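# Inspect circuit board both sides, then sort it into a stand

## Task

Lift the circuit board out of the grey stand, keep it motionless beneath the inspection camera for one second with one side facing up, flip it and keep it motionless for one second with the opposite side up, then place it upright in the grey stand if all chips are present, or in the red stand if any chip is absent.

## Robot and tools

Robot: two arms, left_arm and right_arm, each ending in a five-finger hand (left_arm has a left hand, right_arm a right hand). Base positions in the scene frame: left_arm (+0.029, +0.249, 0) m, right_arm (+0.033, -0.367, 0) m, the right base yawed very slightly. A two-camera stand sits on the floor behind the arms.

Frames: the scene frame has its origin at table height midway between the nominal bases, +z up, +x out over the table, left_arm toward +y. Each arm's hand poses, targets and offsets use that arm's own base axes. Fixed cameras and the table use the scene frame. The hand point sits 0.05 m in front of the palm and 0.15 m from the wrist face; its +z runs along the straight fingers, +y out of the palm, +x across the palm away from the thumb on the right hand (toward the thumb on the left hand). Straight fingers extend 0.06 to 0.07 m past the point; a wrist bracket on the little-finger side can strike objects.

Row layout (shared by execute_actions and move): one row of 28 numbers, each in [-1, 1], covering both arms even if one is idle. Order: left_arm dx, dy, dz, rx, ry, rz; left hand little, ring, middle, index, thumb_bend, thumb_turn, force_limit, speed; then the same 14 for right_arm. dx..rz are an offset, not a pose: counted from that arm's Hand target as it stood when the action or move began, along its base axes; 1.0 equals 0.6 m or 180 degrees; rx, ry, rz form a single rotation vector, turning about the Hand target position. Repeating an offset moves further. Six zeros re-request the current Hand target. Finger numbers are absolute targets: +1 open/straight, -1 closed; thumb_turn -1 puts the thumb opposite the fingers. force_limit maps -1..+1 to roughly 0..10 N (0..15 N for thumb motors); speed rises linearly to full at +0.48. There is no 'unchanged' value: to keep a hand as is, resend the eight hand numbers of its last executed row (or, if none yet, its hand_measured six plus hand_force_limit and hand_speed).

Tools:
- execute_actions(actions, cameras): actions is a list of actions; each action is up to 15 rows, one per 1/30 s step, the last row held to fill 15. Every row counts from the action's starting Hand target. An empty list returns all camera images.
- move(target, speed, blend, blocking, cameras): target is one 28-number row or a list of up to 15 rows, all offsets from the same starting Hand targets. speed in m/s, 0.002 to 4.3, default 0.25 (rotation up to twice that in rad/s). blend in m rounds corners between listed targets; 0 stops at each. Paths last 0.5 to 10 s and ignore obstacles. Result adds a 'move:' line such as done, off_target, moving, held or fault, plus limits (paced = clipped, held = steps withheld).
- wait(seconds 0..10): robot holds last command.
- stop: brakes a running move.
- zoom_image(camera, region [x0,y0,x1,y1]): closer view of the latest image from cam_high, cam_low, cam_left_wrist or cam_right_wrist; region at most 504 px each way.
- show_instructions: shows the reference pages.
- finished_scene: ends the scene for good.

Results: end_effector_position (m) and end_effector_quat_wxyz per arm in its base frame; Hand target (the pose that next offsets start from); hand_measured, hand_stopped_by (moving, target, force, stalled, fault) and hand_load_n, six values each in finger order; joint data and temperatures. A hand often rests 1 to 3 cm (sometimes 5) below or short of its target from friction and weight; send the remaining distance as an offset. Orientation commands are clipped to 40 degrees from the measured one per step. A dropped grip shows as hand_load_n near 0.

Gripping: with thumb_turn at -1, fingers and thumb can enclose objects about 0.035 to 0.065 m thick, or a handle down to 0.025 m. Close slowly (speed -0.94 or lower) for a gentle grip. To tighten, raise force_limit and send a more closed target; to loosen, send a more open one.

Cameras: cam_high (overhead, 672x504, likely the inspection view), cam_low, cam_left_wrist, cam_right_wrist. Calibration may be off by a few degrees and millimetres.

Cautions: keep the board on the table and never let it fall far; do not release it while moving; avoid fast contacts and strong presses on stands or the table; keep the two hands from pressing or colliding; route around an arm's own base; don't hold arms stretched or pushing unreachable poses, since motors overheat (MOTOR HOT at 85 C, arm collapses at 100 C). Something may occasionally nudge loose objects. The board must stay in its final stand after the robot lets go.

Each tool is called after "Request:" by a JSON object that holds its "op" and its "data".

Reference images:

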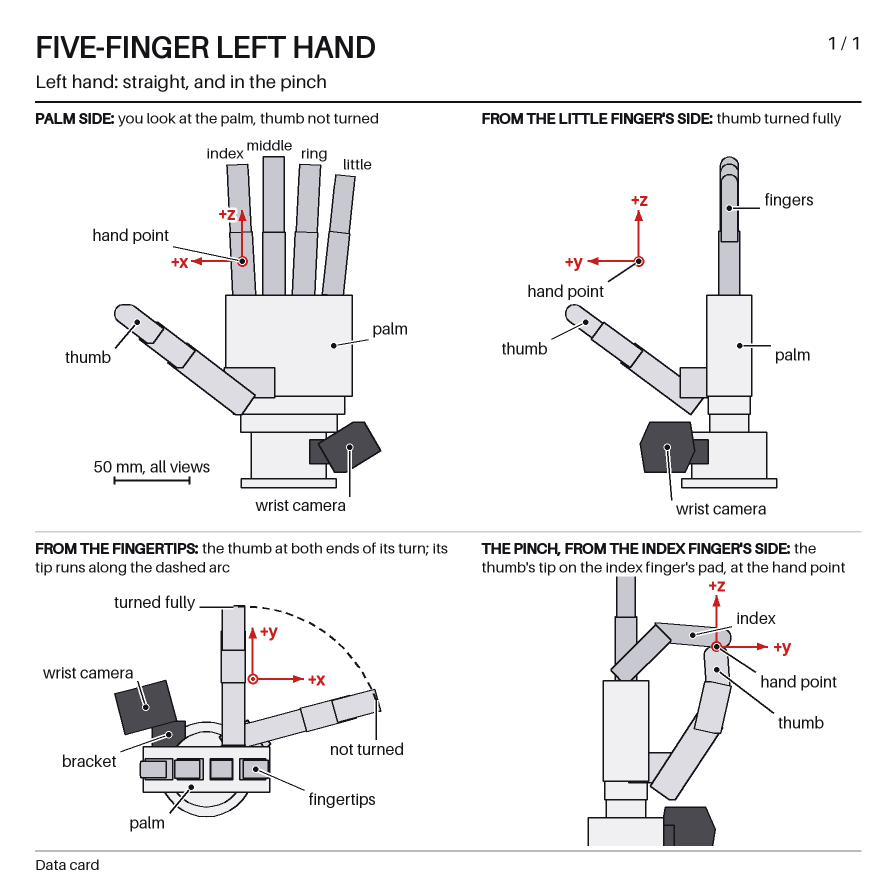

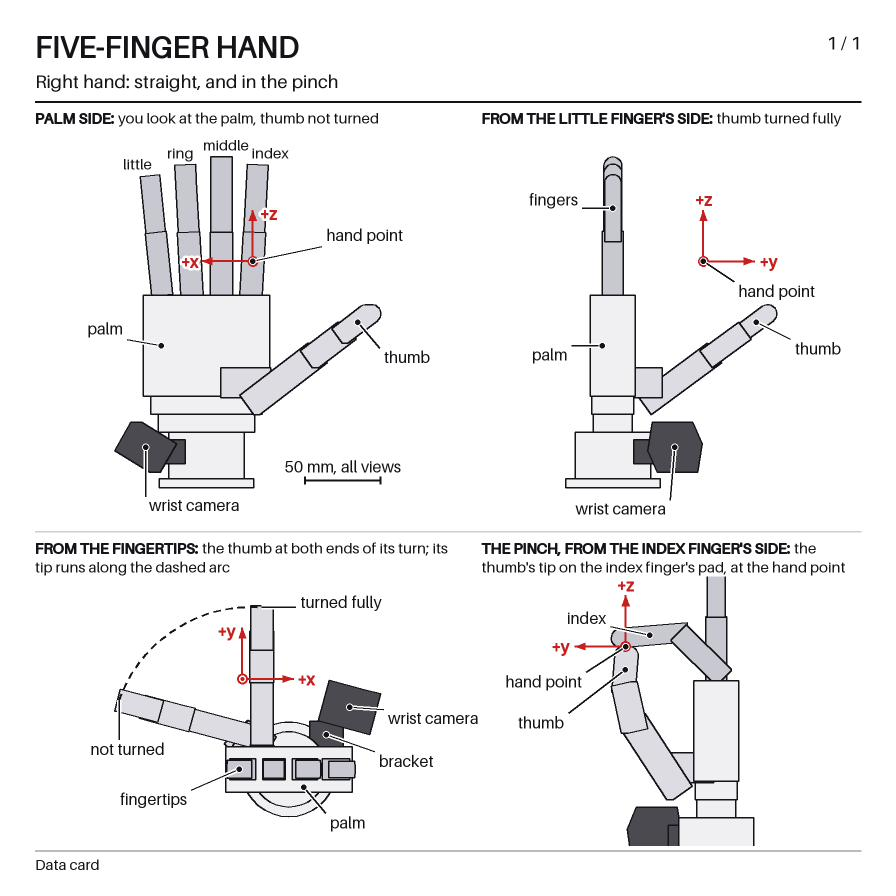

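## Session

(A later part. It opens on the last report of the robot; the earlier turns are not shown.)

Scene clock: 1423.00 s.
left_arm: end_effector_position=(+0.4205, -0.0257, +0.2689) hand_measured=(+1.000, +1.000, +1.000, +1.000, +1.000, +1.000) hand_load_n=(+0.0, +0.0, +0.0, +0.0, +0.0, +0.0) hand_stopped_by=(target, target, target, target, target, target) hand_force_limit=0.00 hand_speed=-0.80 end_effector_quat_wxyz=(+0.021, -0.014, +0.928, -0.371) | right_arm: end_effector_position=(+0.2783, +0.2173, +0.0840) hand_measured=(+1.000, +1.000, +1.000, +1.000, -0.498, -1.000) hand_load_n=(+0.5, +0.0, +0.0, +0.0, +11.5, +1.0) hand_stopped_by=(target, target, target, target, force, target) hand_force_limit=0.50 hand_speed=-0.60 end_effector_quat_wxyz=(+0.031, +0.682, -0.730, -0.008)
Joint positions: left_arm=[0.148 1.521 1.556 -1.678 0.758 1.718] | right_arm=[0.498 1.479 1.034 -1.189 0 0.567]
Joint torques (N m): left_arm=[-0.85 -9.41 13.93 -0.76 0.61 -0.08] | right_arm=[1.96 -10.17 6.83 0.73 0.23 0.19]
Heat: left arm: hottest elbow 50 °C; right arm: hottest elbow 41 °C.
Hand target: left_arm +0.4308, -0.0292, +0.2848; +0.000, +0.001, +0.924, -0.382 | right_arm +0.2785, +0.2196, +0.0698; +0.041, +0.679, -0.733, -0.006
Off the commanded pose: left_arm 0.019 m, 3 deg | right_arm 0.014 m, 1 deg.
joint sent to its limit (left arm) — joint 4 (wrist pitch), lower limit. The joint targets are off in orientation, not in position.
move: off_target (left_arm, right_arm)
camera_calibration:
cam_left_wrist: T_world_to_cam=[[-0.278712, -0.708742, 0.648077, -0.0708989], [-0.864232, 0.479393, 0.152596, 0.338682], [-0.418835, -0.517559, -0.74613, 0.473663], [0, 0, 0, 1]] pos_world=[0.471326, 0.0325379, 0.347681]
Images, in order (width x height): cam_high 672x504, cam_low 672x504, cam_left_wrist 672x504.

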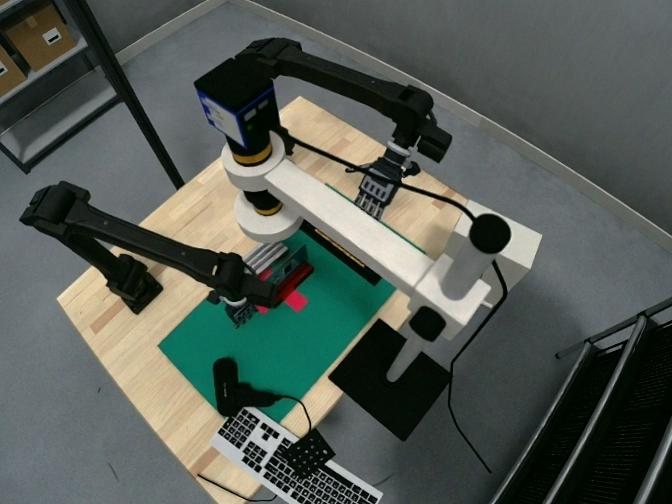

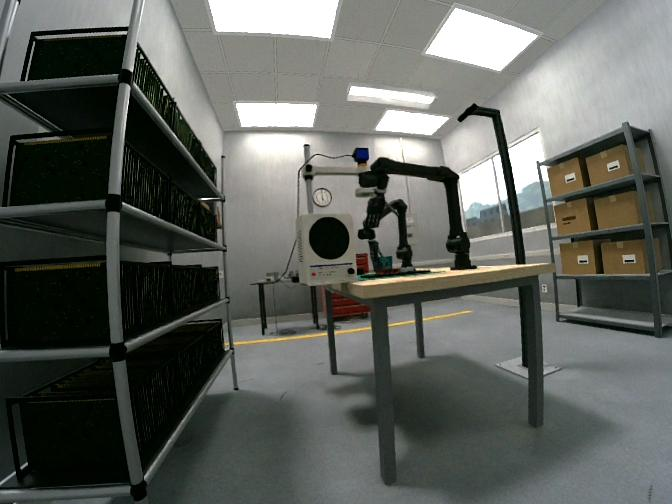

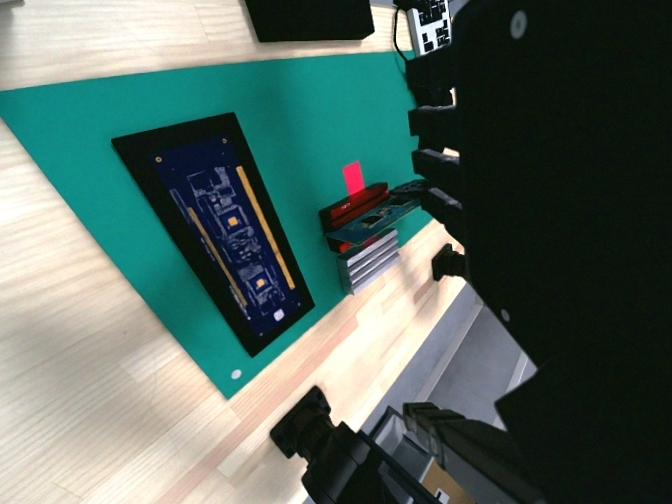

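Request:
{"op": "move", "data": {"target": [0,0,0,0,0,0,1,1,1,1,1,1,0,-0.8,0,0,0.02,0,0,0,1,1,1,1,-1,-1,0.5,-0.6], "speed": 0.05}}

Request:
{"op": "move", "data": {"target": [0,0,0,0,0,0,1,1,1,1,1,1,0,-0.8,0,0,0,0,0,0,1,1,1,1,-0.42,-1,0.5,-0.9], "speed": 0.05, "cameras": ["cam_low","cam_left_wrist","cam_right_wrist","cam_high"]}}

Request:
{"op": "zoom_image", "data": {"camera": "cam_low", "region": [365, 245, 415, 285]}}

Request:
{"op": "zoom_image", "data": {"camera": "cam_left_wrist", "region": [310, 170, 430, 270]}}

Scene clock: 1431.20 s.
left_arm: end_effector_position=(+0.4205, -0.0257, +0.2689) hand_measured=(+1.000, +1.000, +1.000, +1.000, +1.000, +1.000) hand_load_n=(+0.0, +0.0, +0.0, +0.0, +0.0, +0.0) hand_stopped_by=(target, target, target, target, target, target) hand_force_limit=0.00 hand_speed=-0.80 end_effector_quat_wxyz=(+0.021, -0.014, +0.928, -0.371) | right_arm: end_effector_position=(+0.2779, +0.2172, +0.0840) hand_measured=(+1.000, +1.000, +1.000, +1.000, -0.498, -1.000) hand_load_n=(+0.0, +0.5, +0.0, +0.0, +11.0, +1.0) hand_stopped_by=(target, target, target, target, force, target) hand_force_limit=0.50 hand_speed=-0.60 end_effector_quat_wxyz=(+0.031, +0.682, -0.730, -0.008)
Joint positions: left_arm=[0.148 1.521 1.556 -1.678 0.758 1.718] | right_arm=[0.499 1.479 1.034 -1.191 0 0.567]
Joint torques (N m): left_arm=[-0.85 -9.29 13.9 -0.76 0.59 -0.09] | right_arm=[1.96 -10.81 8.54 -0.59 0.29 0.18]
Heat: left arm: hottest elbow 50 °C; right arm: hottest elbow 40 °C.
Hand target: left_arm +0.4308, -0.0292, +0.2848; +0.000, +0.001, +0.924, -0.382 | right_arm +0.2784, +0.2197, +0.0818; +0.041, +0.679, -0.733, -0.006
Off the commanded pose: left_arm 0.019 m, 3 deg | right_arm 0.003 m, 1 deg.
joint sent to its limit (left arm) — joint 4 (wrist pitch), lower limit. The joint targets are off in orientation, not in position.
move: off_target (left_arm)

Scene clock: 1432.33 s.
left_arm: end_effector_position=(+0.4205, -0.0257, +0.2689) hand_measured=(+1.000, +1.000, +1.000, +1.000, +1.000, +1.000) hand_load_n=(+0.0, +0.0, +0.0, +0.0, +0.0, +0.0) hand_stopped_by=(target, target, target, target, target, target) hand_force_limit=0.00 hand_speed=-0.80 end_effector_quat_wxyz=(+0.021, -0.014, +0.928, -0.371) | right_arm: end_effector_position=(+0.2785, +0.2173, +0.0839) hand_measured=(+1.000, +1.000, +1.000, +1.000, -0.420, -1.000) hand_load_n=(-0.5, +0.0, -0.5, +0.0, +0.0, +0.0) hand_stopped_by=(target, target, target, target, target, target) hand_force_limit=0.50 hand_speed=-0.90 end_effector_quat_wxyz=(+0.031, +0.681, -0.731, -0.007)
Joint positions: left_arm=[0.148 1.521 1.556 -1.678 0.758 1.718] | right_arm=[0.499 1.479 1.034 -1.189 0.001 0.57]
Joint torques (N m): left_arm=[-0.79 -9.41 13.91 -0.7 0.61 -0.1] | right_arm=[2.14 -10.93 8.51 -0.55 0.19 0.11]
Heat: left arm: hottest elbow 50 °C; right arm: hottest elbow 40 °C.
Hand target: left_arm +0.4308, -0.0292, +0.2848; +0.000, +0.001, +0.924, -0.382 | right_arm +0.2784, +0.2197, +0.0818; +0.041, +0.679, -0.733, -0.006
Off the commanded pose: left_arm 0.019 m, 3 deg | right_arm 0.003 m, 1 deg.
joint sent to its limit (left arm) — joint 4 (wrist pitch), lower limit. The joint targets are off in orientation, not in position.
move: off_target (left_arm)
camera_calibration:
cam_left_wrist: T_world_to_cam=[[-0.278712, -0.708742, 0.648077, -0.0708989], [-0.864232, 0.479393, 0.152596, 0.338682], [-0.418835, -0.517559, -0.74613, 0.473663], [0, 0, 0, 1]] pos_world=[0.471326, 0.0325379, 0.347681]
cam_right_wrist: T_world_to_cam=[[-0.969405, -0.242403, 0.0386496, 0.317324], [-0.194611, 0.854943, 0.480831, -0.167401], [-0.149598, 0.458599, -0.875961, 0.129684], [0, 0, 0, 1]] pos_world=[0.294438, 0.160566, 0.181825]

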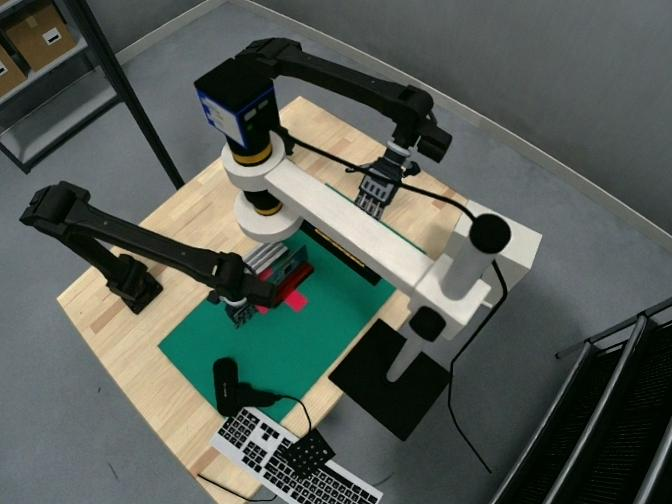

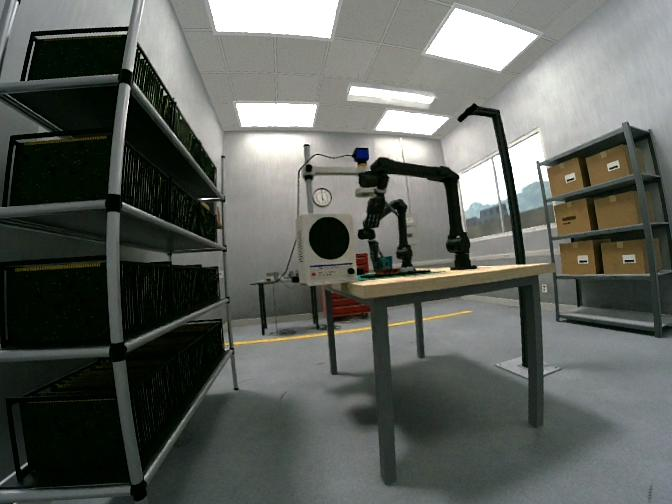

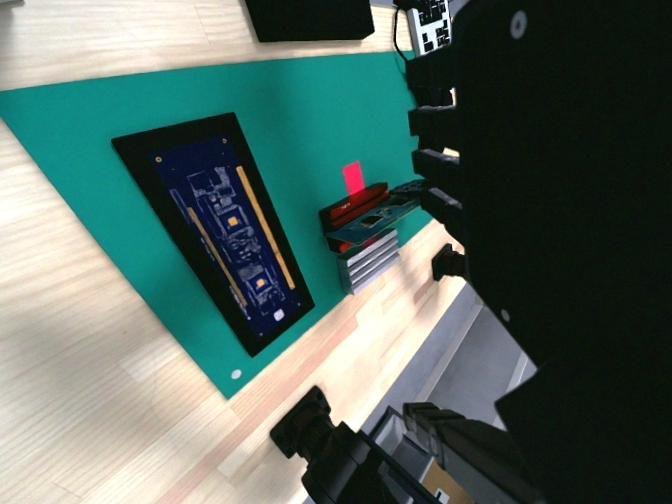

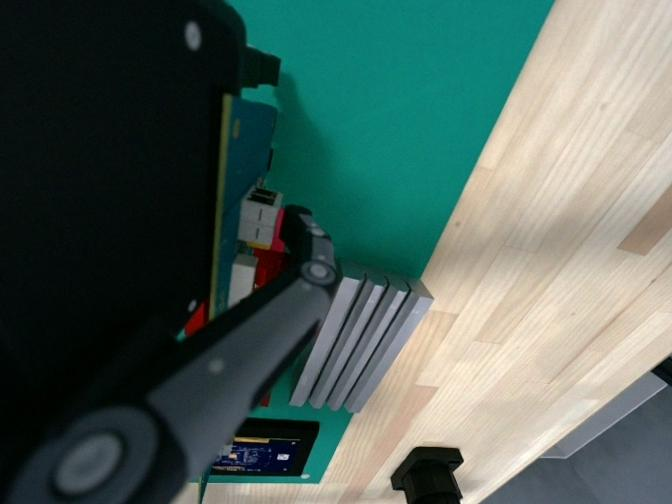

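Scaled by 10.080 from the camera's 672x504 image, which has a finer 960x720 frame.

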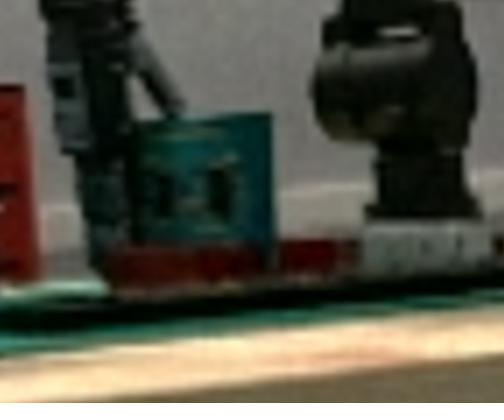

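Scaled by 4.200 from the camera's 672x504 image, which has a finer 960x720 frame.

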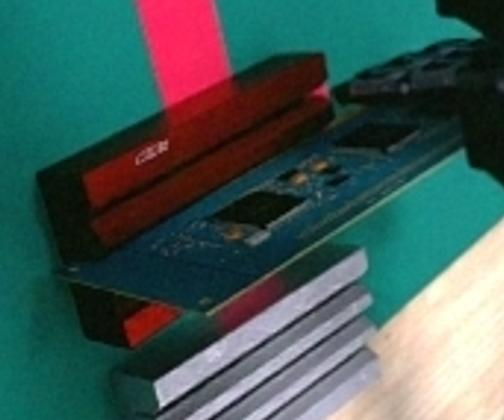

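Request:
{"op": "move", "data": {"target": [0,0,0,0,0,0,1,1,1,1,1,1,0,-0.8,0,0,0,0,0,0,1,1,1,1,0.1,-1,0.5,-0.8], "speed": 0.05, "cameras": ["cam_low","cam_left_wrist","cam_right_wrist"]}}

Request:
{"op": "zoom_image", "data": {"camera": "cam_left_wrist", "region": [310, 170, 430, 270]}}

Request:
{"op": "zoom_image", "data": {"camera": "cam_right_wrist", "region": [150, 50, 450, 350]}}

Scene clock: 1440.50 s.
left_arm: end_effector_position=(+0.4205, -0.0257, +0.2689) hand_measured=(+1.000, +1.000, +1.000, +1.000, +1.000, +1.000) hand_load_n=(-0.5, +0.0, +0.0, +0.0, +0.0, -0.5) hand_stopped_by=(target, target, target, target, target, target) hand_force_limit=0.00 hand_speed=-0.80 end_effector_quat_wxyz=(+0.021, -0.014, +0.928, -0.371) | right_arm: end_effector_position=(+0.2785, +0.2173, +0.0839) hand_measured=(+1.000, +1.000, +1.000, +1.000, +0.100, -1.000) hand_load_n=(+0.0, +0.0, -0.5, +0.0, +0.0, +0.0) hand_stopped_by=(target, target, target, target, target, target) hand_force_limit=0.50 hand_speed=-0.80 end_effector_quat_wxyz=(+0.031, +0.681, -0.731, -0.007)
Joint positions: left_arm=[0.148 1.521 1.556 -1.678 0.758 1.718] | right_arm=[0.499 1.479 1.034 -1.189 0.001 0.57]
Joint torques (N m): left_arm=[-0.79 -9.23 13.91 -0.84 0.61 -0.08] | right_arm=[1.38 -10.7 8.57 -0.51 0.21 0.12]
Heat: left arm: hottest elbow 50 °C; right arm: hottest elbow 41 °C.
Hand target: left_arm +0.4308, -0.0292, +0.2848; +0.000, +0.001, +0.924, -0.382 | right_arm +0.2784, +0.2197, +0.0818; +0.041, +0.679, -0.733, -0.006
Off the commanded pose: left_arm 0.019 m, 3 deg | right_arm 0.003 m, 1 deg.
joint sent to its limit (left arm) — joint 4 (wrist pitch), lower limit. The joint targets are off in orientation, not in position.
move: off_target (left_arm)
camera_calibration:
cam_left_wrist: T_world_to_cam=[[-0.278712, -0.708742, 0.648077, -0.0708989], [-0.864232, 0.479393, 0.152596, 0.338682], [-0.418835, -0.517559, -0.74613, 0.473663], [0, 0, 0, 1]] pos_world=[0.471326, 0.0325379, 0.347681]
cam_right_wrist: T_world_to_cam=[[-0.969405, -0.242403, 0.0386496, 0.317324], [-0.194611, 0.854943, 0.480831, -0.167401], [-0.149598, 0.458599, -0.875961, 0.129684], [0, 0, 0, 1]] pos_world=[0.294438, 0.160566, 0.181825]
Images, in order (width x height): cam_low 672x504, cam_left_wrist 672x504, cam_right_wrist 672x504.

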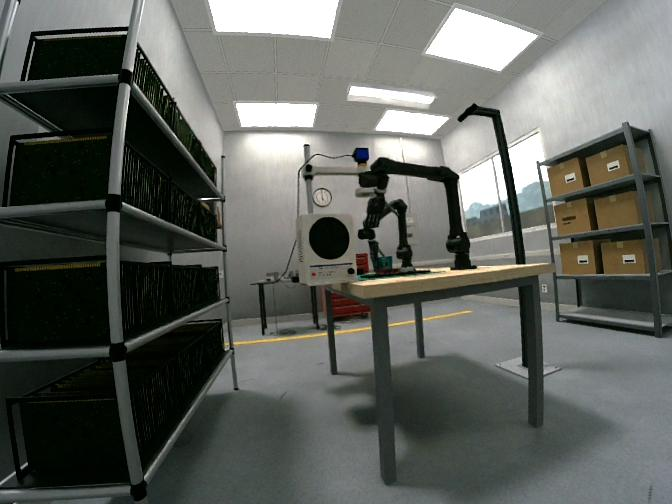

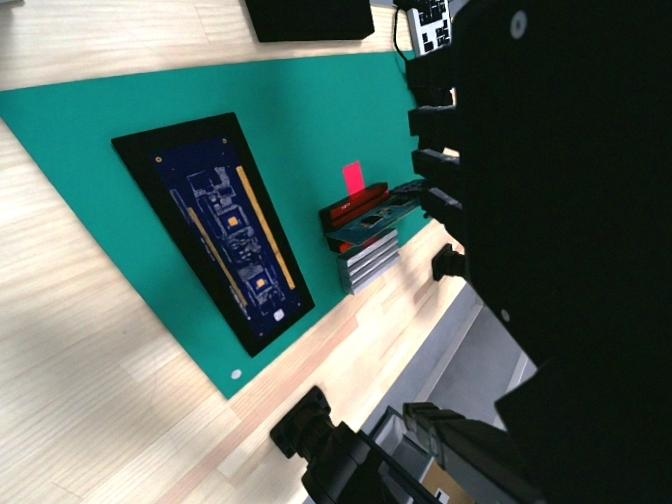

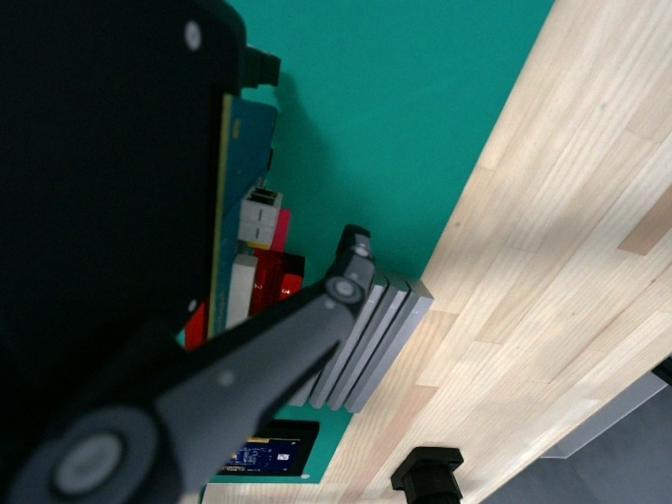

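Scaled by 4.200 from the camera's 672x504 image, which has a finer 960x720 frame.

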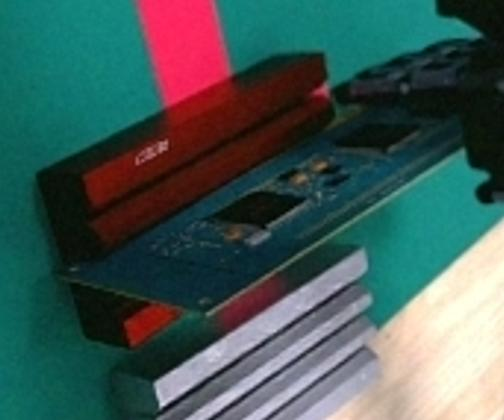

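Scaled by 1.680 from the camera's 672x504 image, which has a finer 960x720 frame.

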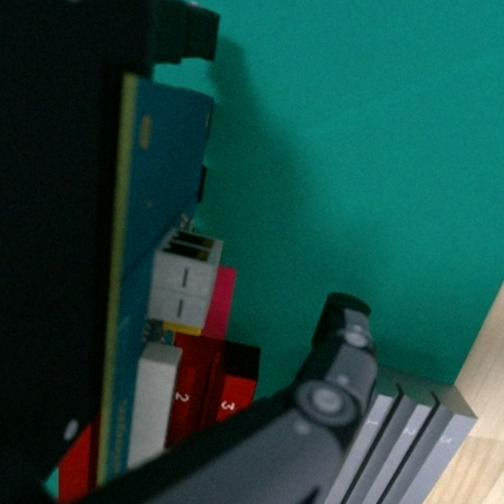

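Request:
{"op": "zoom_image", "data": {"camera": "cam_low", "region": [372, 262, 404, 280]}}

Request:
{"op": "zoom_image", "data": {"camera": "cam_left_wrist", "region": [315, 180, 375, 255]}}

Scaled by 15.750 from the camera's 672x504 image, which has a finer 960x720 frame.

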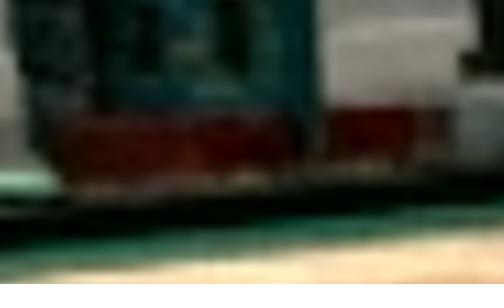

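Scaled by 6.720 from the camera's 672x504 image, which has a finer 960x720 frame.

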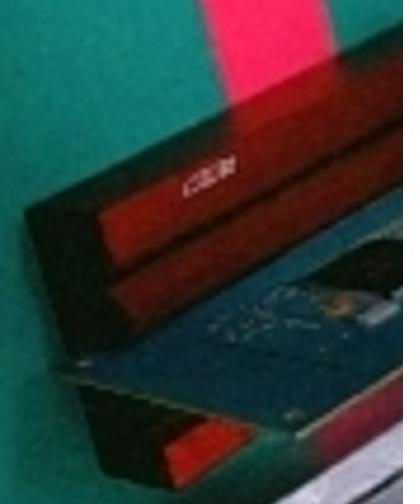

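Request:
{"op": "move", "data": {"target": [0,0,0,0,0,0,1,1,1,1,1,1,0,-0.8,0.0,0,0.003,0,0,0,1,1,1,1,1,-1,0.5,-0.5], "speed": 0.05}}

Request:
{"op": "move", "data": {"target": [0,0,0,0,0,0,1,1,1,1,1,1,0,-0.8,0.025,0,0.003,0,0,0,1,1,1,1,1,-1,0.5,-0.5], "speed": 0.05, "cameras": ["cam_low","cam_left_wrist","cam_right_wrist"]}}

Request:
{"op": "zoom_image", "data": {"camera": "cam_left_wrist", "region": [310, 170, 430, 270]}}

Request:
{"op": "zoom_image", "data": {"camera": "cam_right_wrist", "region": [150, 50, 450, 350]}}

Scene clock: 1496.33 s.
left_arm: end_effector_position=(+0.4205, -0.0257, +0.2689) hand_measured=(+1.000, +1.000, +1.000, +1.000, +1.000, +1.000) hand_load_n=(+0.0, +0.0, +0.0, +0.0, +0.0, +0.0) hand_stopped_by=(target, target, target, target, target, target) hand_force_limit=0.00 hand_speed=-0.80 end_effector_quat_wxyz=(+0.021, -0.014, +0.928, -0.371) | right_arm: end_effector_position=(+0.2785, +0.2173, +0.0839) hand_measured=(+1.000, +1.000, +1.000, +1.000, +1.000, -1.000) hand_load_n=(+0.0, +0.0, -0.5, +0.0, +0.0, +0.0) hand_stopped_by=(target, target, target, target, target, target) hand_force_limit=0.50 hand_speed=-0.50 end_effector_quat_wxyz=(+0.031, +0.681, -0.731, -0.007)
Joint positions: left_arm=[0.148 1.521 1.556 -1.678 0.758 1.718] | right_arm=[0.499 1.479 1.034 -1.189 0.001 0.57]
Joint torques (N m): left_arm=[-0.73 -9.52 13.94 -0.84 0.6 -0.08] | right_arm=[1.55 -10.87 8.9 -0.76 0.24 0.16]
Heat: left arm: hottest elbow 50 °C; right arm: hottest elbow 41 °C.
Hand target: left_arm +0.4308, -0.0292, +0.2848; +0.000, +0.001, +0.924, -0.382 | right_arm +0.2784, +0.2197, +0.0836; +0.041, +0.679, -0.733, -0.006
Off the commanded pose: left_arm 0.019 m, 3 deg | right_arm 0.002 m, 1 deg.
joint sent to its limit (left arm) — joint 4 (wrist pitch), lower limit. The joint targets are off in orientation, not in position.
move: off_target (left_arm)

Scene clock: 1497.40 s.
left_arm: end_effector_position=(+0.4205, -0.0257, +0.2689) hand_measured=(+1.000, +1.000, +1.000, +1.000, +1.000, +1.000) hand_load_n=(+0.0, +0.0, +0.0, +0.0, +0.0, +0.0) hand_stopped_by=(target, target, target, target, target, target) hand_force_limit=0.00 hand_speed=-0.80 end_effector_quat_wxyz=(+0.021, -0.014, +0.928, -0.371) | right_arm: end_effector_position=(+0.2799, +0.2175, +0.0844) hand_measured=(+1.000, +1.000, +1.000, +1.000, +1.000, -1.000) hand_load_n=(+0.0, +0.0, -1.0, +0.0, +0.0, +0.0) hand_stopped_by=(target, target, target, target, target, target) hand_force_limit=0.50 hand_speed=-0.50 end_effector_quat_wxyz=(+0.040, +0.680, -0.732, -0.010)
Joint positions: left_arm=[0.148 1.521 1.556 -1.678 0.758 1.718] | right_arm=[0.497 1.495 1.05 -1.207 0.001 0.57]
Joint torques (N m): left_arm=[-0.73 -9.23 13.9 -0.75 0.61 -0.09] | right_arm=[0.56 -9.41 10.81 -0.54 0.23 -0.04]
Heat: left arm: hottest elbow 50 °C; right arm: hottest elbow 41 °C.
Hand target: left_arm +0.4308, -0.0292, +0.2848; +0.000, +0.001, +0.924, -0.382 | right_arm +0.2935, +0.2196, +0.0855; +0.041, +0.679, -0.733, -0.006
Off the commanded pose: left_arm 0.019 m, 3 deg | right_arm 0.014 m, 1 deg.
joint sent to its limit (left arm) — joint 4 (wrist pitch), lower limit. The joint targets are off in orientation, not in position.
move: off_target (left_arm, right_arm)
camera_calibration:
cam_left_wrist: T_world_to_cam=[[-0.278712, -0.708742, 0.648077, -0.0708989], [-0.864232, 0.479393, 0.152596, 0.338682], [-0.418835, -0.517559, -0.74613, 0.473663], [0, 0, 0, 1]] pos_world=[0.471326, 0.0325379, 0.347681]
cam_right_wrist: T_world_to_cam=[[-0.969037, -0.240464, 0.0560699, 0.316786], [-0.18568, 0.859363, 0.476464, -0.170586], [-0.162757, 0.451301, -0.877404, 0.135675], [0, 0, 0, 1]] pos_world=[0.297385, 0.16154, 0.182558]
Images, in order (width x height): cam_low 672x504, cam_left_wrist 672x504, cam_right_wrist 672x504.

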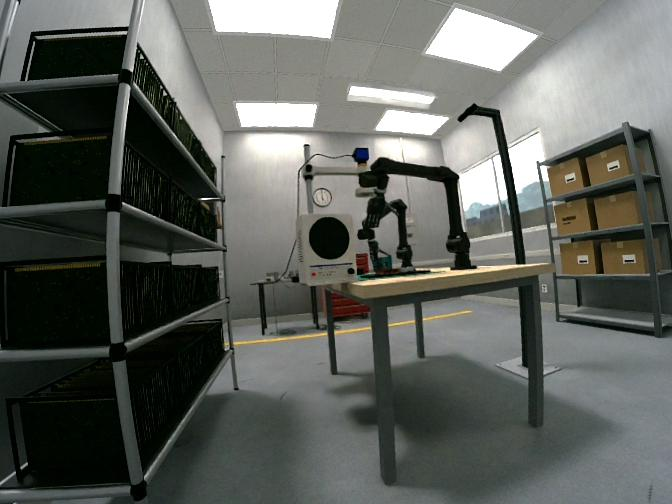

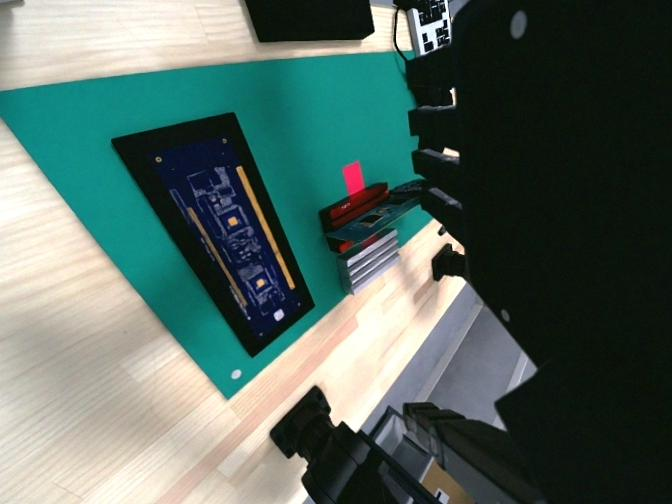

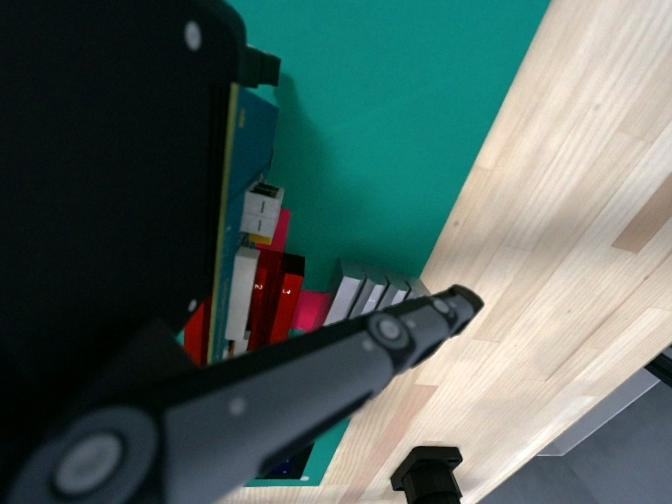

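Scaled by 4.200 from the camera's 672x504 image, which has a finer 960x720 frame.

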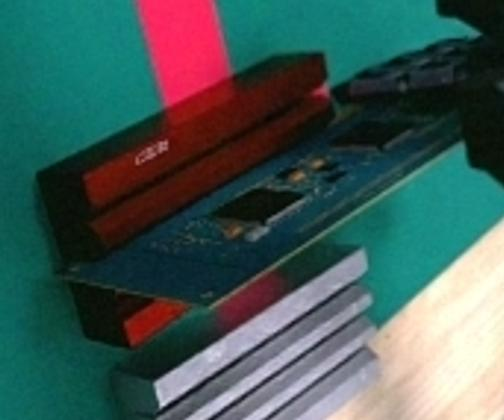

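Scaled by 1.680 from the camera's 672x504 image, which has a finer 960x720 frame.

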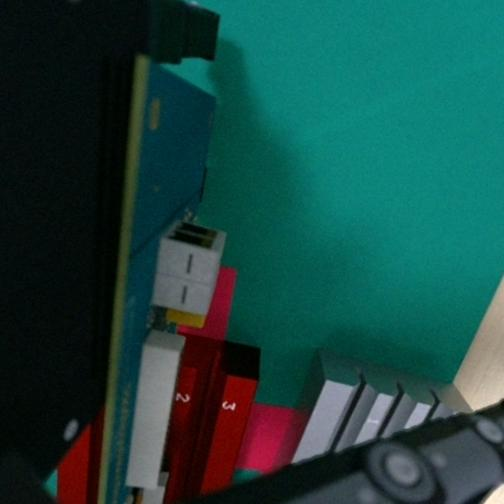

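Request:
{"op": "move", "data": {"target": [0,0,0,0,0,0,1,1,1,1,1,1,0,-0.8,0.015,0,0.005,0,0,0,1,1,1,1,1,-1,0.5,-0.5], "speed": 0.05, "cameras": ["cam_left_wrist","cam_right_wrist"]}}

Request:
{"op": "zoom_image", "data": {"camera": "cam_left_wrist", "region": [310, 170, 430, 270]}}

Request:
{"op": "zoom_image", "data": {"camera": "cam_right_wrist", "region": [150, 50, 450, 350]}}

Scene clock: 1503.50 s.
left_arm: end_effector_position=(+0.4205, -0.0257, +0.2689) hand_measured=(+1.000, +1.000, +1.000, +1.000, +1.000, +1.000) hand_load_n=(+0.0, +0.0, +0.0, +0.0, +0.0, +0.0) hand_stopped_by=(target, target, target, target, target, target) hand_force_limit=0.00 hand_speed=-0.80 end_effector_quat_wxyz=(+0.021, -0.014, +0.928, -0.371) | right_arm: end_effector_position=(+0.2826, +0.2155, +0.0851) hand_measured=(+1.000, +1.000, +1.000, +1.000, +1.000, -1.000) hand_load_n=(+0.0, +0.0, -1.0, +0.0, +0.0, +0.0) hand_stopped_by=(target, target, target, target, target, target) hand_force_limit=0.50 hand_speed=-0.50 end_effector_quat_wxyz=(+0.050, +0.681, -0.730, -0.012)
Joint positions: left_arm=[0.148 1.521 1.556 -1.678 0.758 1.718] | right_arm=[0.49 1.513 1.069 -1.229 0.003 0.56]
Joint torques (N m): left_arm=[-0.67 -9.23 13.91 -0.81 0.59 -0.09] | right_arm=[0.73 -9.58 11.38 -0.4 0.25 -0.05]
Heat: left arm: hottest elbow 50 °C; right arm: hottest elbow 41 °C.
Hand target: left_arm +0.4308, -0.0292, +0.2848; +0.000, +0.001, +0.924, -0.382 | right_arm +0.3024, +0.2196, +0.0884; +0.041, +0.679, -0.733, -0.006
Off the commanded pose: left_arm 0.019 m, 3 deg | right_arm 0.021 m, 1 deg.
joint sent to its limit (left arm) — joint 4 (wrist pitch), lower limit. The joint targets are off in orientation, not in position.
move: off_target (left_arm, right_arm)
camera_calibration:
cam_left_wrist: T_world_to_cam=[[-0.278712, -0.708742, 0.648077, -0.0708989], [-0.864232, 0.479393, 0.152596, 0.338682], [-0.418835, -0.517559, -0.74613, 0.473663], [0, 0, 0, 1]] pos_world=[0.471326, 0.0325379, 0.347681]
cam_right_wrist: T_world_to_cam=[[-0.967269, -0.242128, 0.0759325, 0.316995], [-0.179282, 0.863846, 0.470773, -0.170989], [-0.179581, 0.441751, -0.878981, 0.144564], [0, 0, 0, 1]] pos_world=[0.301925, 0.1606, 0.183496]
Images, in order (width x height): cam_left_wrist 672x504, cam_right_wrist 672x504.

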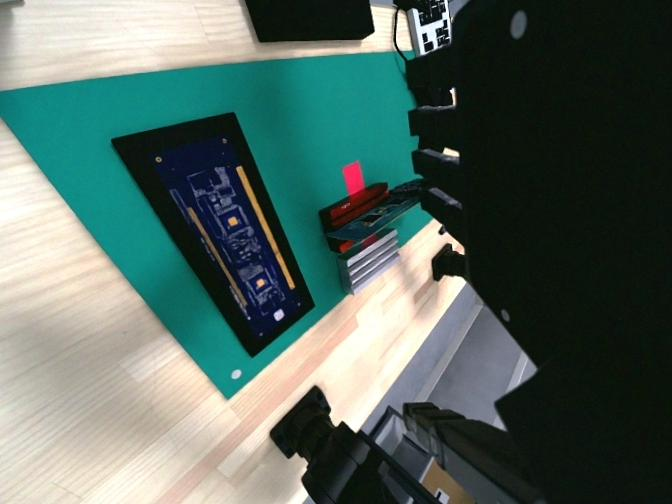

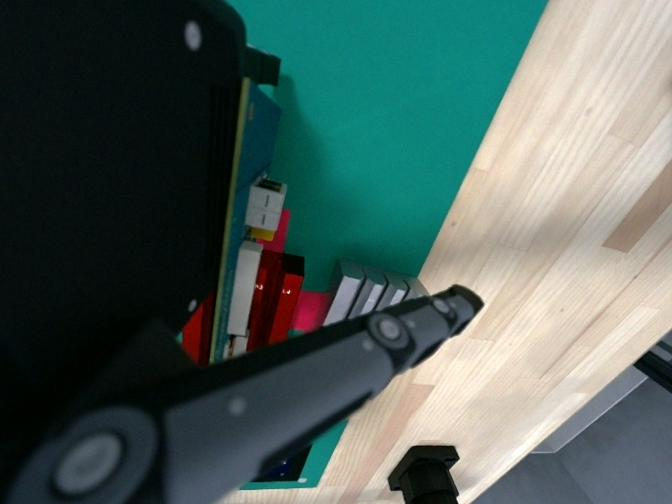

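Scaled by 4.200 from the camera's 672x504 image, which has a finer 960x720 frame.

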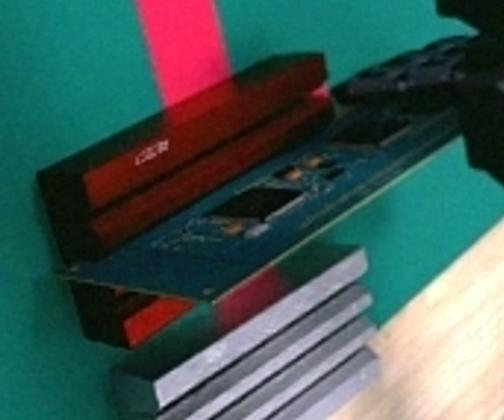

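Scaled by 1.680 from the camera's 672x504 image, which has a finer 960x720 frame.

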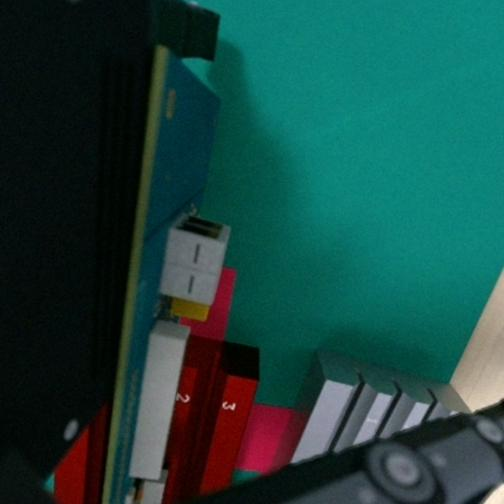

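Request:
{"op": "move", "data": {"target": [0,0,0,0,0,0,1,1,1,1,1,1,0,-0.8,0.01,-0.005,0.012,0,0,0,1,1,1,1,1,-1,0.5,-0.5], "speed": 0.08, "cameras": ["cam_left_wrist","cam_right_wrist"]}}

Request:
{"op": "zoom_image", "data": {"camera": "cam_left_wrist", "region": [310, 170, 430, 270]}}

Request:
{"op": "zoom_image", "data": {"camera": "cam_right_wrist", "region": [150, 50, 450, 350]}}

Scene clock: 1516.40 s.
left_arm: end_effector_position=(+0.4205, -0.0257, +0.2689) hand_measured=(+1.000, +1.000, +1.000, +1.000, +1.000, +1.000) hand_load_n=(+0.0, +0.0, -0.5, +0.0, +0.0, +0.0) hand_stopped_by=(target, target, target, target, target, target) hand_force_limit=0.00 hand_speed=-0.80 end_effector_quat_wxyz=(+0.021, -0.014, +0.928, -0.371) | right_arm: end_effector_position=(+0.2925, +0.2132, +0.0888) hand_measured=(+1.000, +1.000, +1.000, +1.000, +1.000, -1.000) hand_load_n=(+0.0, +0.0, +0.0, +0.0, -0.5, +0.0) hand_stopped_by=(target, target, target, target, target, target) hand_force_limit=0.50 hand_speed=-0.50 end_effector_quat_wxyz=(+0.046, +0.676, -0.735, -0.011)
Joint positions: left_arm=[0.148 1.521 1.556 -1.678 0.758 1.718] | right_arm=[0.473 1.52 1.09 -1.235 0.004 0.556]
Joint torques (N m): left_arm=[-0.79 -9.29 13.96 -0.81 0.61 -0.09] | right_arm=[0.91 -11.34 11.44 -0.92 0.22 -0.09]
Heat: left arm: hottest elbow 50 °C; right arm: hottest elbow 43 °C.
Hand target: left_arm +0.4308, -0.0292, +0.2848; +0.000, +0.001, +0.924, -0.382 | right_arm +0.3084, +0.2167, +0.0957; +0.041, +0.679, -0.733, -0.006
Off the commanded pose: left_arm 0.019 m, 3 deg | right_arm 0.018 m, 1 deg.
joint sent to its limit (left arm) — joint 4 (wrist pitch), lower limit. The joint targets are off in orientation, not in position.
move: off_target (left_arm, right_arm)
camera_calibration:
cam_left_wrist: T_world_to_cam=[[-0.278712, -0.708742, 0.648077, -0.0708989], [-0.864232, 0.479393, 0.152596, 0.338682], [-0.418835, -0.517559, -0.74613, 0.473663], [0, 0, 0, 1]] pos_world=[0.471326, 0.0325379, 0.347681]
cam_right_wrist: T_world_to_cam=[[-0.97079, -0.229879, 0.068725, 0.324772], [-0.171439, 0.864987, 0.4716, -0.171539], [-0.167857, 0.446043, -0.87913, 0.146398], [0, 0, 0, 1]] pos_world=[0.310451, 0.157737, 0.187281]
Images, in order (width x height): cam_left_wrist 672x504, cam_right_wrist 672x504.

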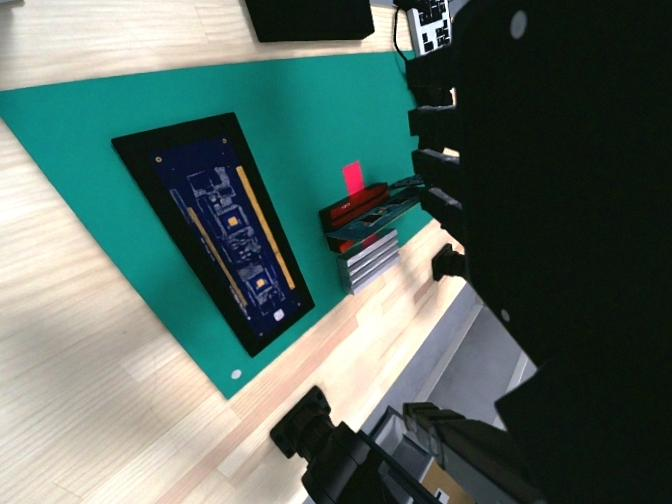

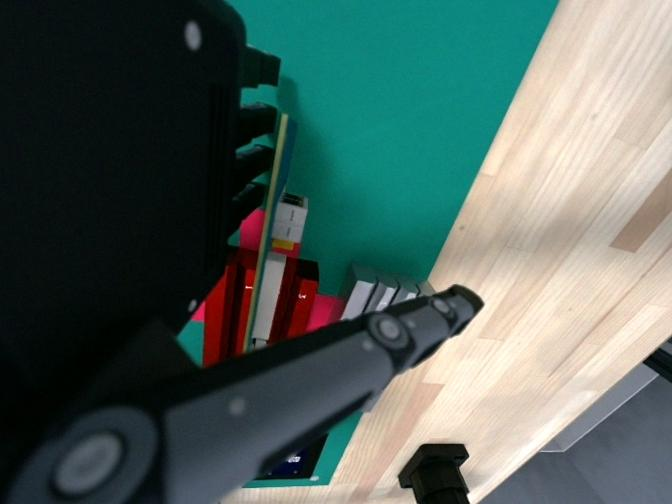

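Scaled by 4.200 from the camera's 672x504 image, which has a finer 960x720 frame.

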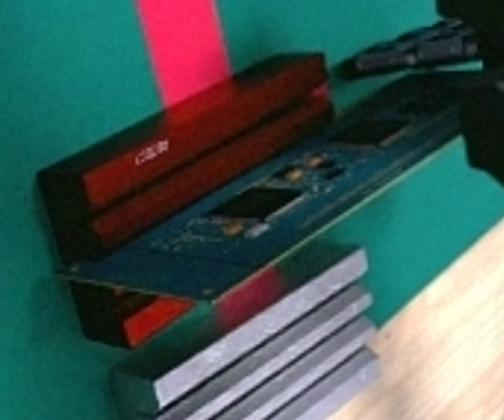

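Scaled by 1.680 from the camera's 672x504 image, which has a finer 960x720 frame.

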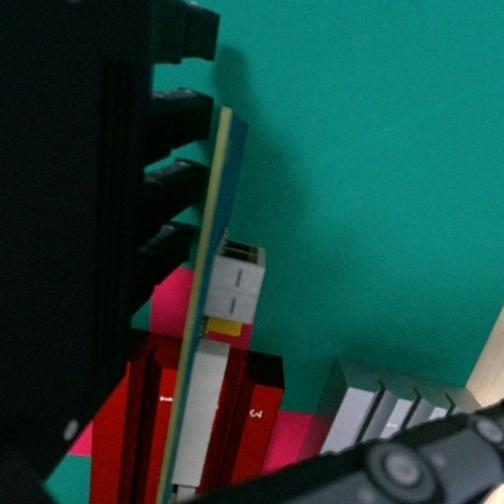

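Request:
{"op": "move", "data": {"target": [[0,0,0,0,0,0,1,1,1,1,1,1,0,-0.8,0.0,0,0.07,0,0,0,1,1,1,1,1,-1,0.5,-0.5],[0,0,0,0,0,0,1,1,1,1,1,1,0,-0.8,0.0,-0.186,0.07,0,0,0,1,1,1,1,1,-1,0.5,-0.5],[0,0,0,0,0,0,1,1,1,1,1,1,0,-0.8,-0.077,-0.186,0.07,0.033,-0.022,0,1,1,1,1,1,-1,0.5,-0.5]], "speed": 0.1, "blend": [0, 0.02, 0], "cameras": ["cam_left_wrist","cam_right_wrist","cam_high","cam_low"]}}

Request:
{"op": "zoom_image", "data": {"camera": "cam_left_wrist", "region": [310, 170, 430, 270]}}

Request:
{"op": "zoom_image", "data": {"camera": "cam_low", "region": [365, 245, 415, 285]}}

Scene clock: 1541.00 s.
left_arm: end_effector_position=(+0.4205, -0.0257, +0.2689) hand_measured=(+1.000, +1.000, +1.000, +1.000, +1.000, +1.000) hand_load_n=(+0.0, +0.0, +0.0, +0.0, +0.0, +0.0) hand_stopped_by=(target, target, target, target, target, target) hand_force_limit=0.00 hand_speed=-0.80 end_effector_quat_wxyz=(+0.021, -0.014, +0.928, -0.371) | right_arm: end_effector_position=(+0.2646, +0.1073, +0.1427) hand_measured=(+1.000, +1.000, +1.000, +1.000, +1.000, -1.000) hand_load_n=(+0.0, +0.0, +0.0, +0.0, +0.0, +0.0) hand_stopped_by=(target, target, target, target, target, target) hand_force_limit=0.50 hand_speed=-0.50 end_effector_quat_wxyz=(-0.018, +0.679, -0.734, -0.018)
Joint positions: left_arm=[0.148 1.521 1.556 -1.678 0.758 1.718] | right_arm=[0.192 1.229 0.961 -1.292 -0.049 0.27]
Joint torques (N m): left_arm=[-0.91 -9.58 13.9 -0.75 0.6 -0.1] | right_arm=[1.03 -9.05 6.89 0.5 -0.1 -0.07]
Heat: left arm: hottest elbow 50 °C; right arm: hottest elbow 43 °C.
Hand target: left_arm +0.4308, -0.0292, +0.2848; +0.000, +0.001, +0.924, -0.382 | right_arm +0.2622, +0.1051, +0.1377; -0.019, +0.680, -0.733, -0.021
Off the commanded pose: left_arm 0.019 m, 3 deg | right_arm 0.006 m, 0 deg.
joint sent to its limit (left arm) — joint 4 (wrist pitch), lower limit. The joint targets are off in orientation, not in position.
move: off_target (left_arm)
camera_calibration:
cam_left_wrist: T_world_to_cam=[[-0.278712, -0.708742, 0.648077, -0.0708989], [-0.864232, 0.479393, 0.152596, 0.338682], [-0.418835, -0.517559, -0.74613, 0.473663], [0, 0, 0, 1]] pos_world=[0.471326, 0.0325379, 0.347681]
cam_right_wrist: T_world_to_cam=[[-0.97158, -0.234036, -0.0354879, 0.285278], [-0.215978, 0.815104, 0.53755, -0.102457], [-0.0968796, 0.529937, -0.842485, 0.20326], [0, 0, 0, 1]] pos_world=[0.274734, 0.0425629, 0.236443]

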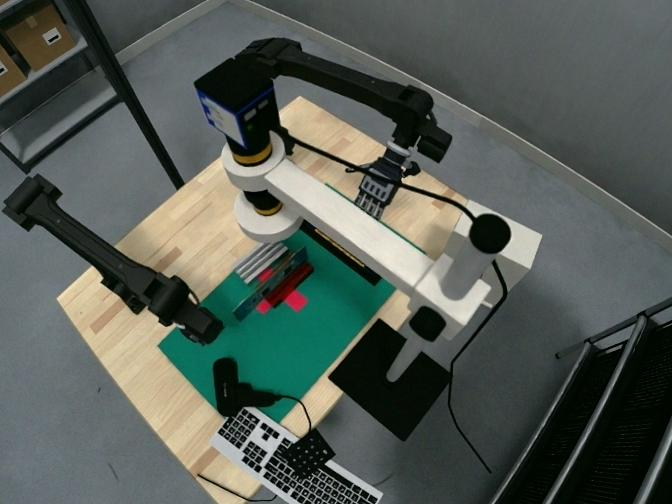

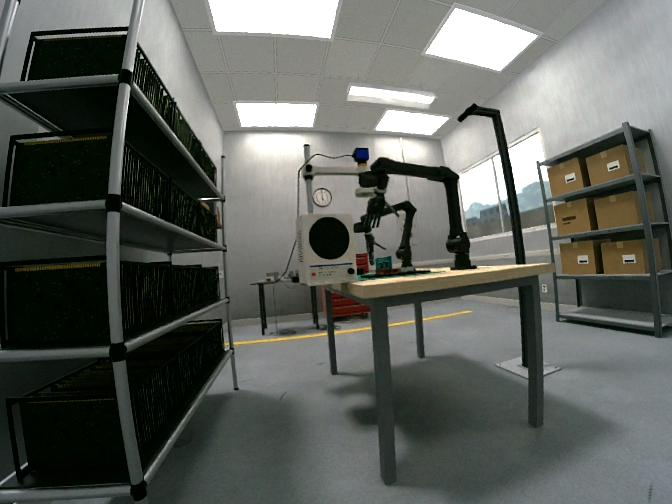

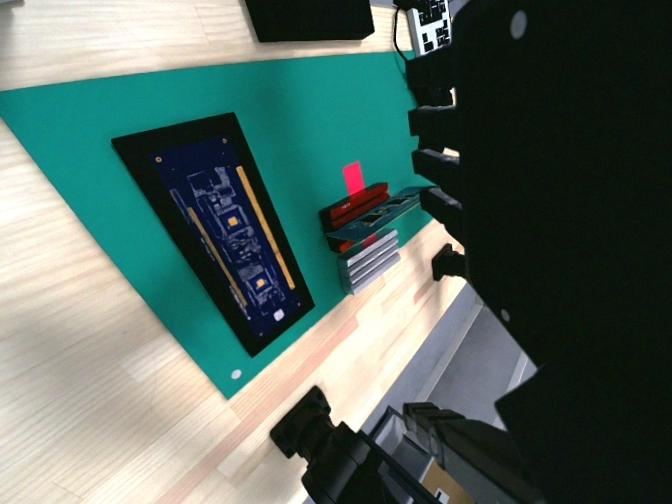

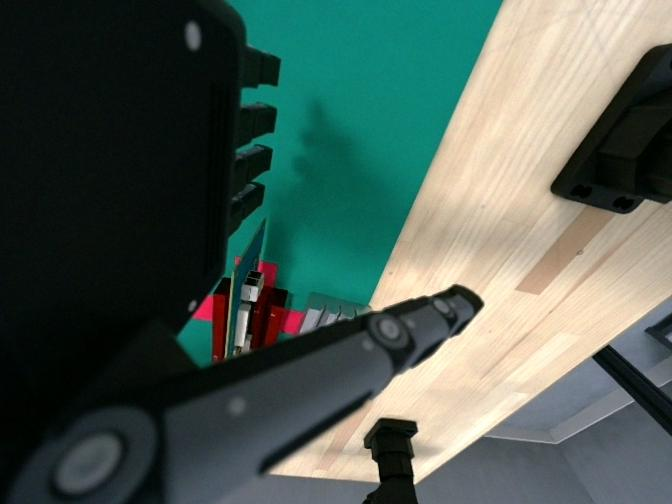

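Scaled by 4.200 from the camera's 672x504 image, which has a finer 960x720 frame.

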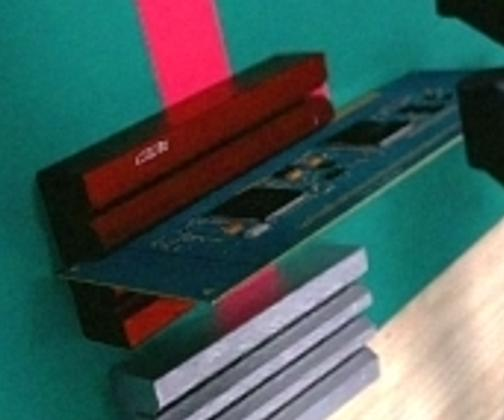

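Scaled by 10.080 from the camera's 672x504 image, which has a finer 960x720 frame.

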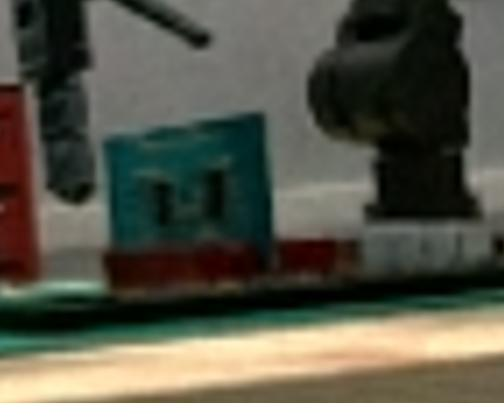

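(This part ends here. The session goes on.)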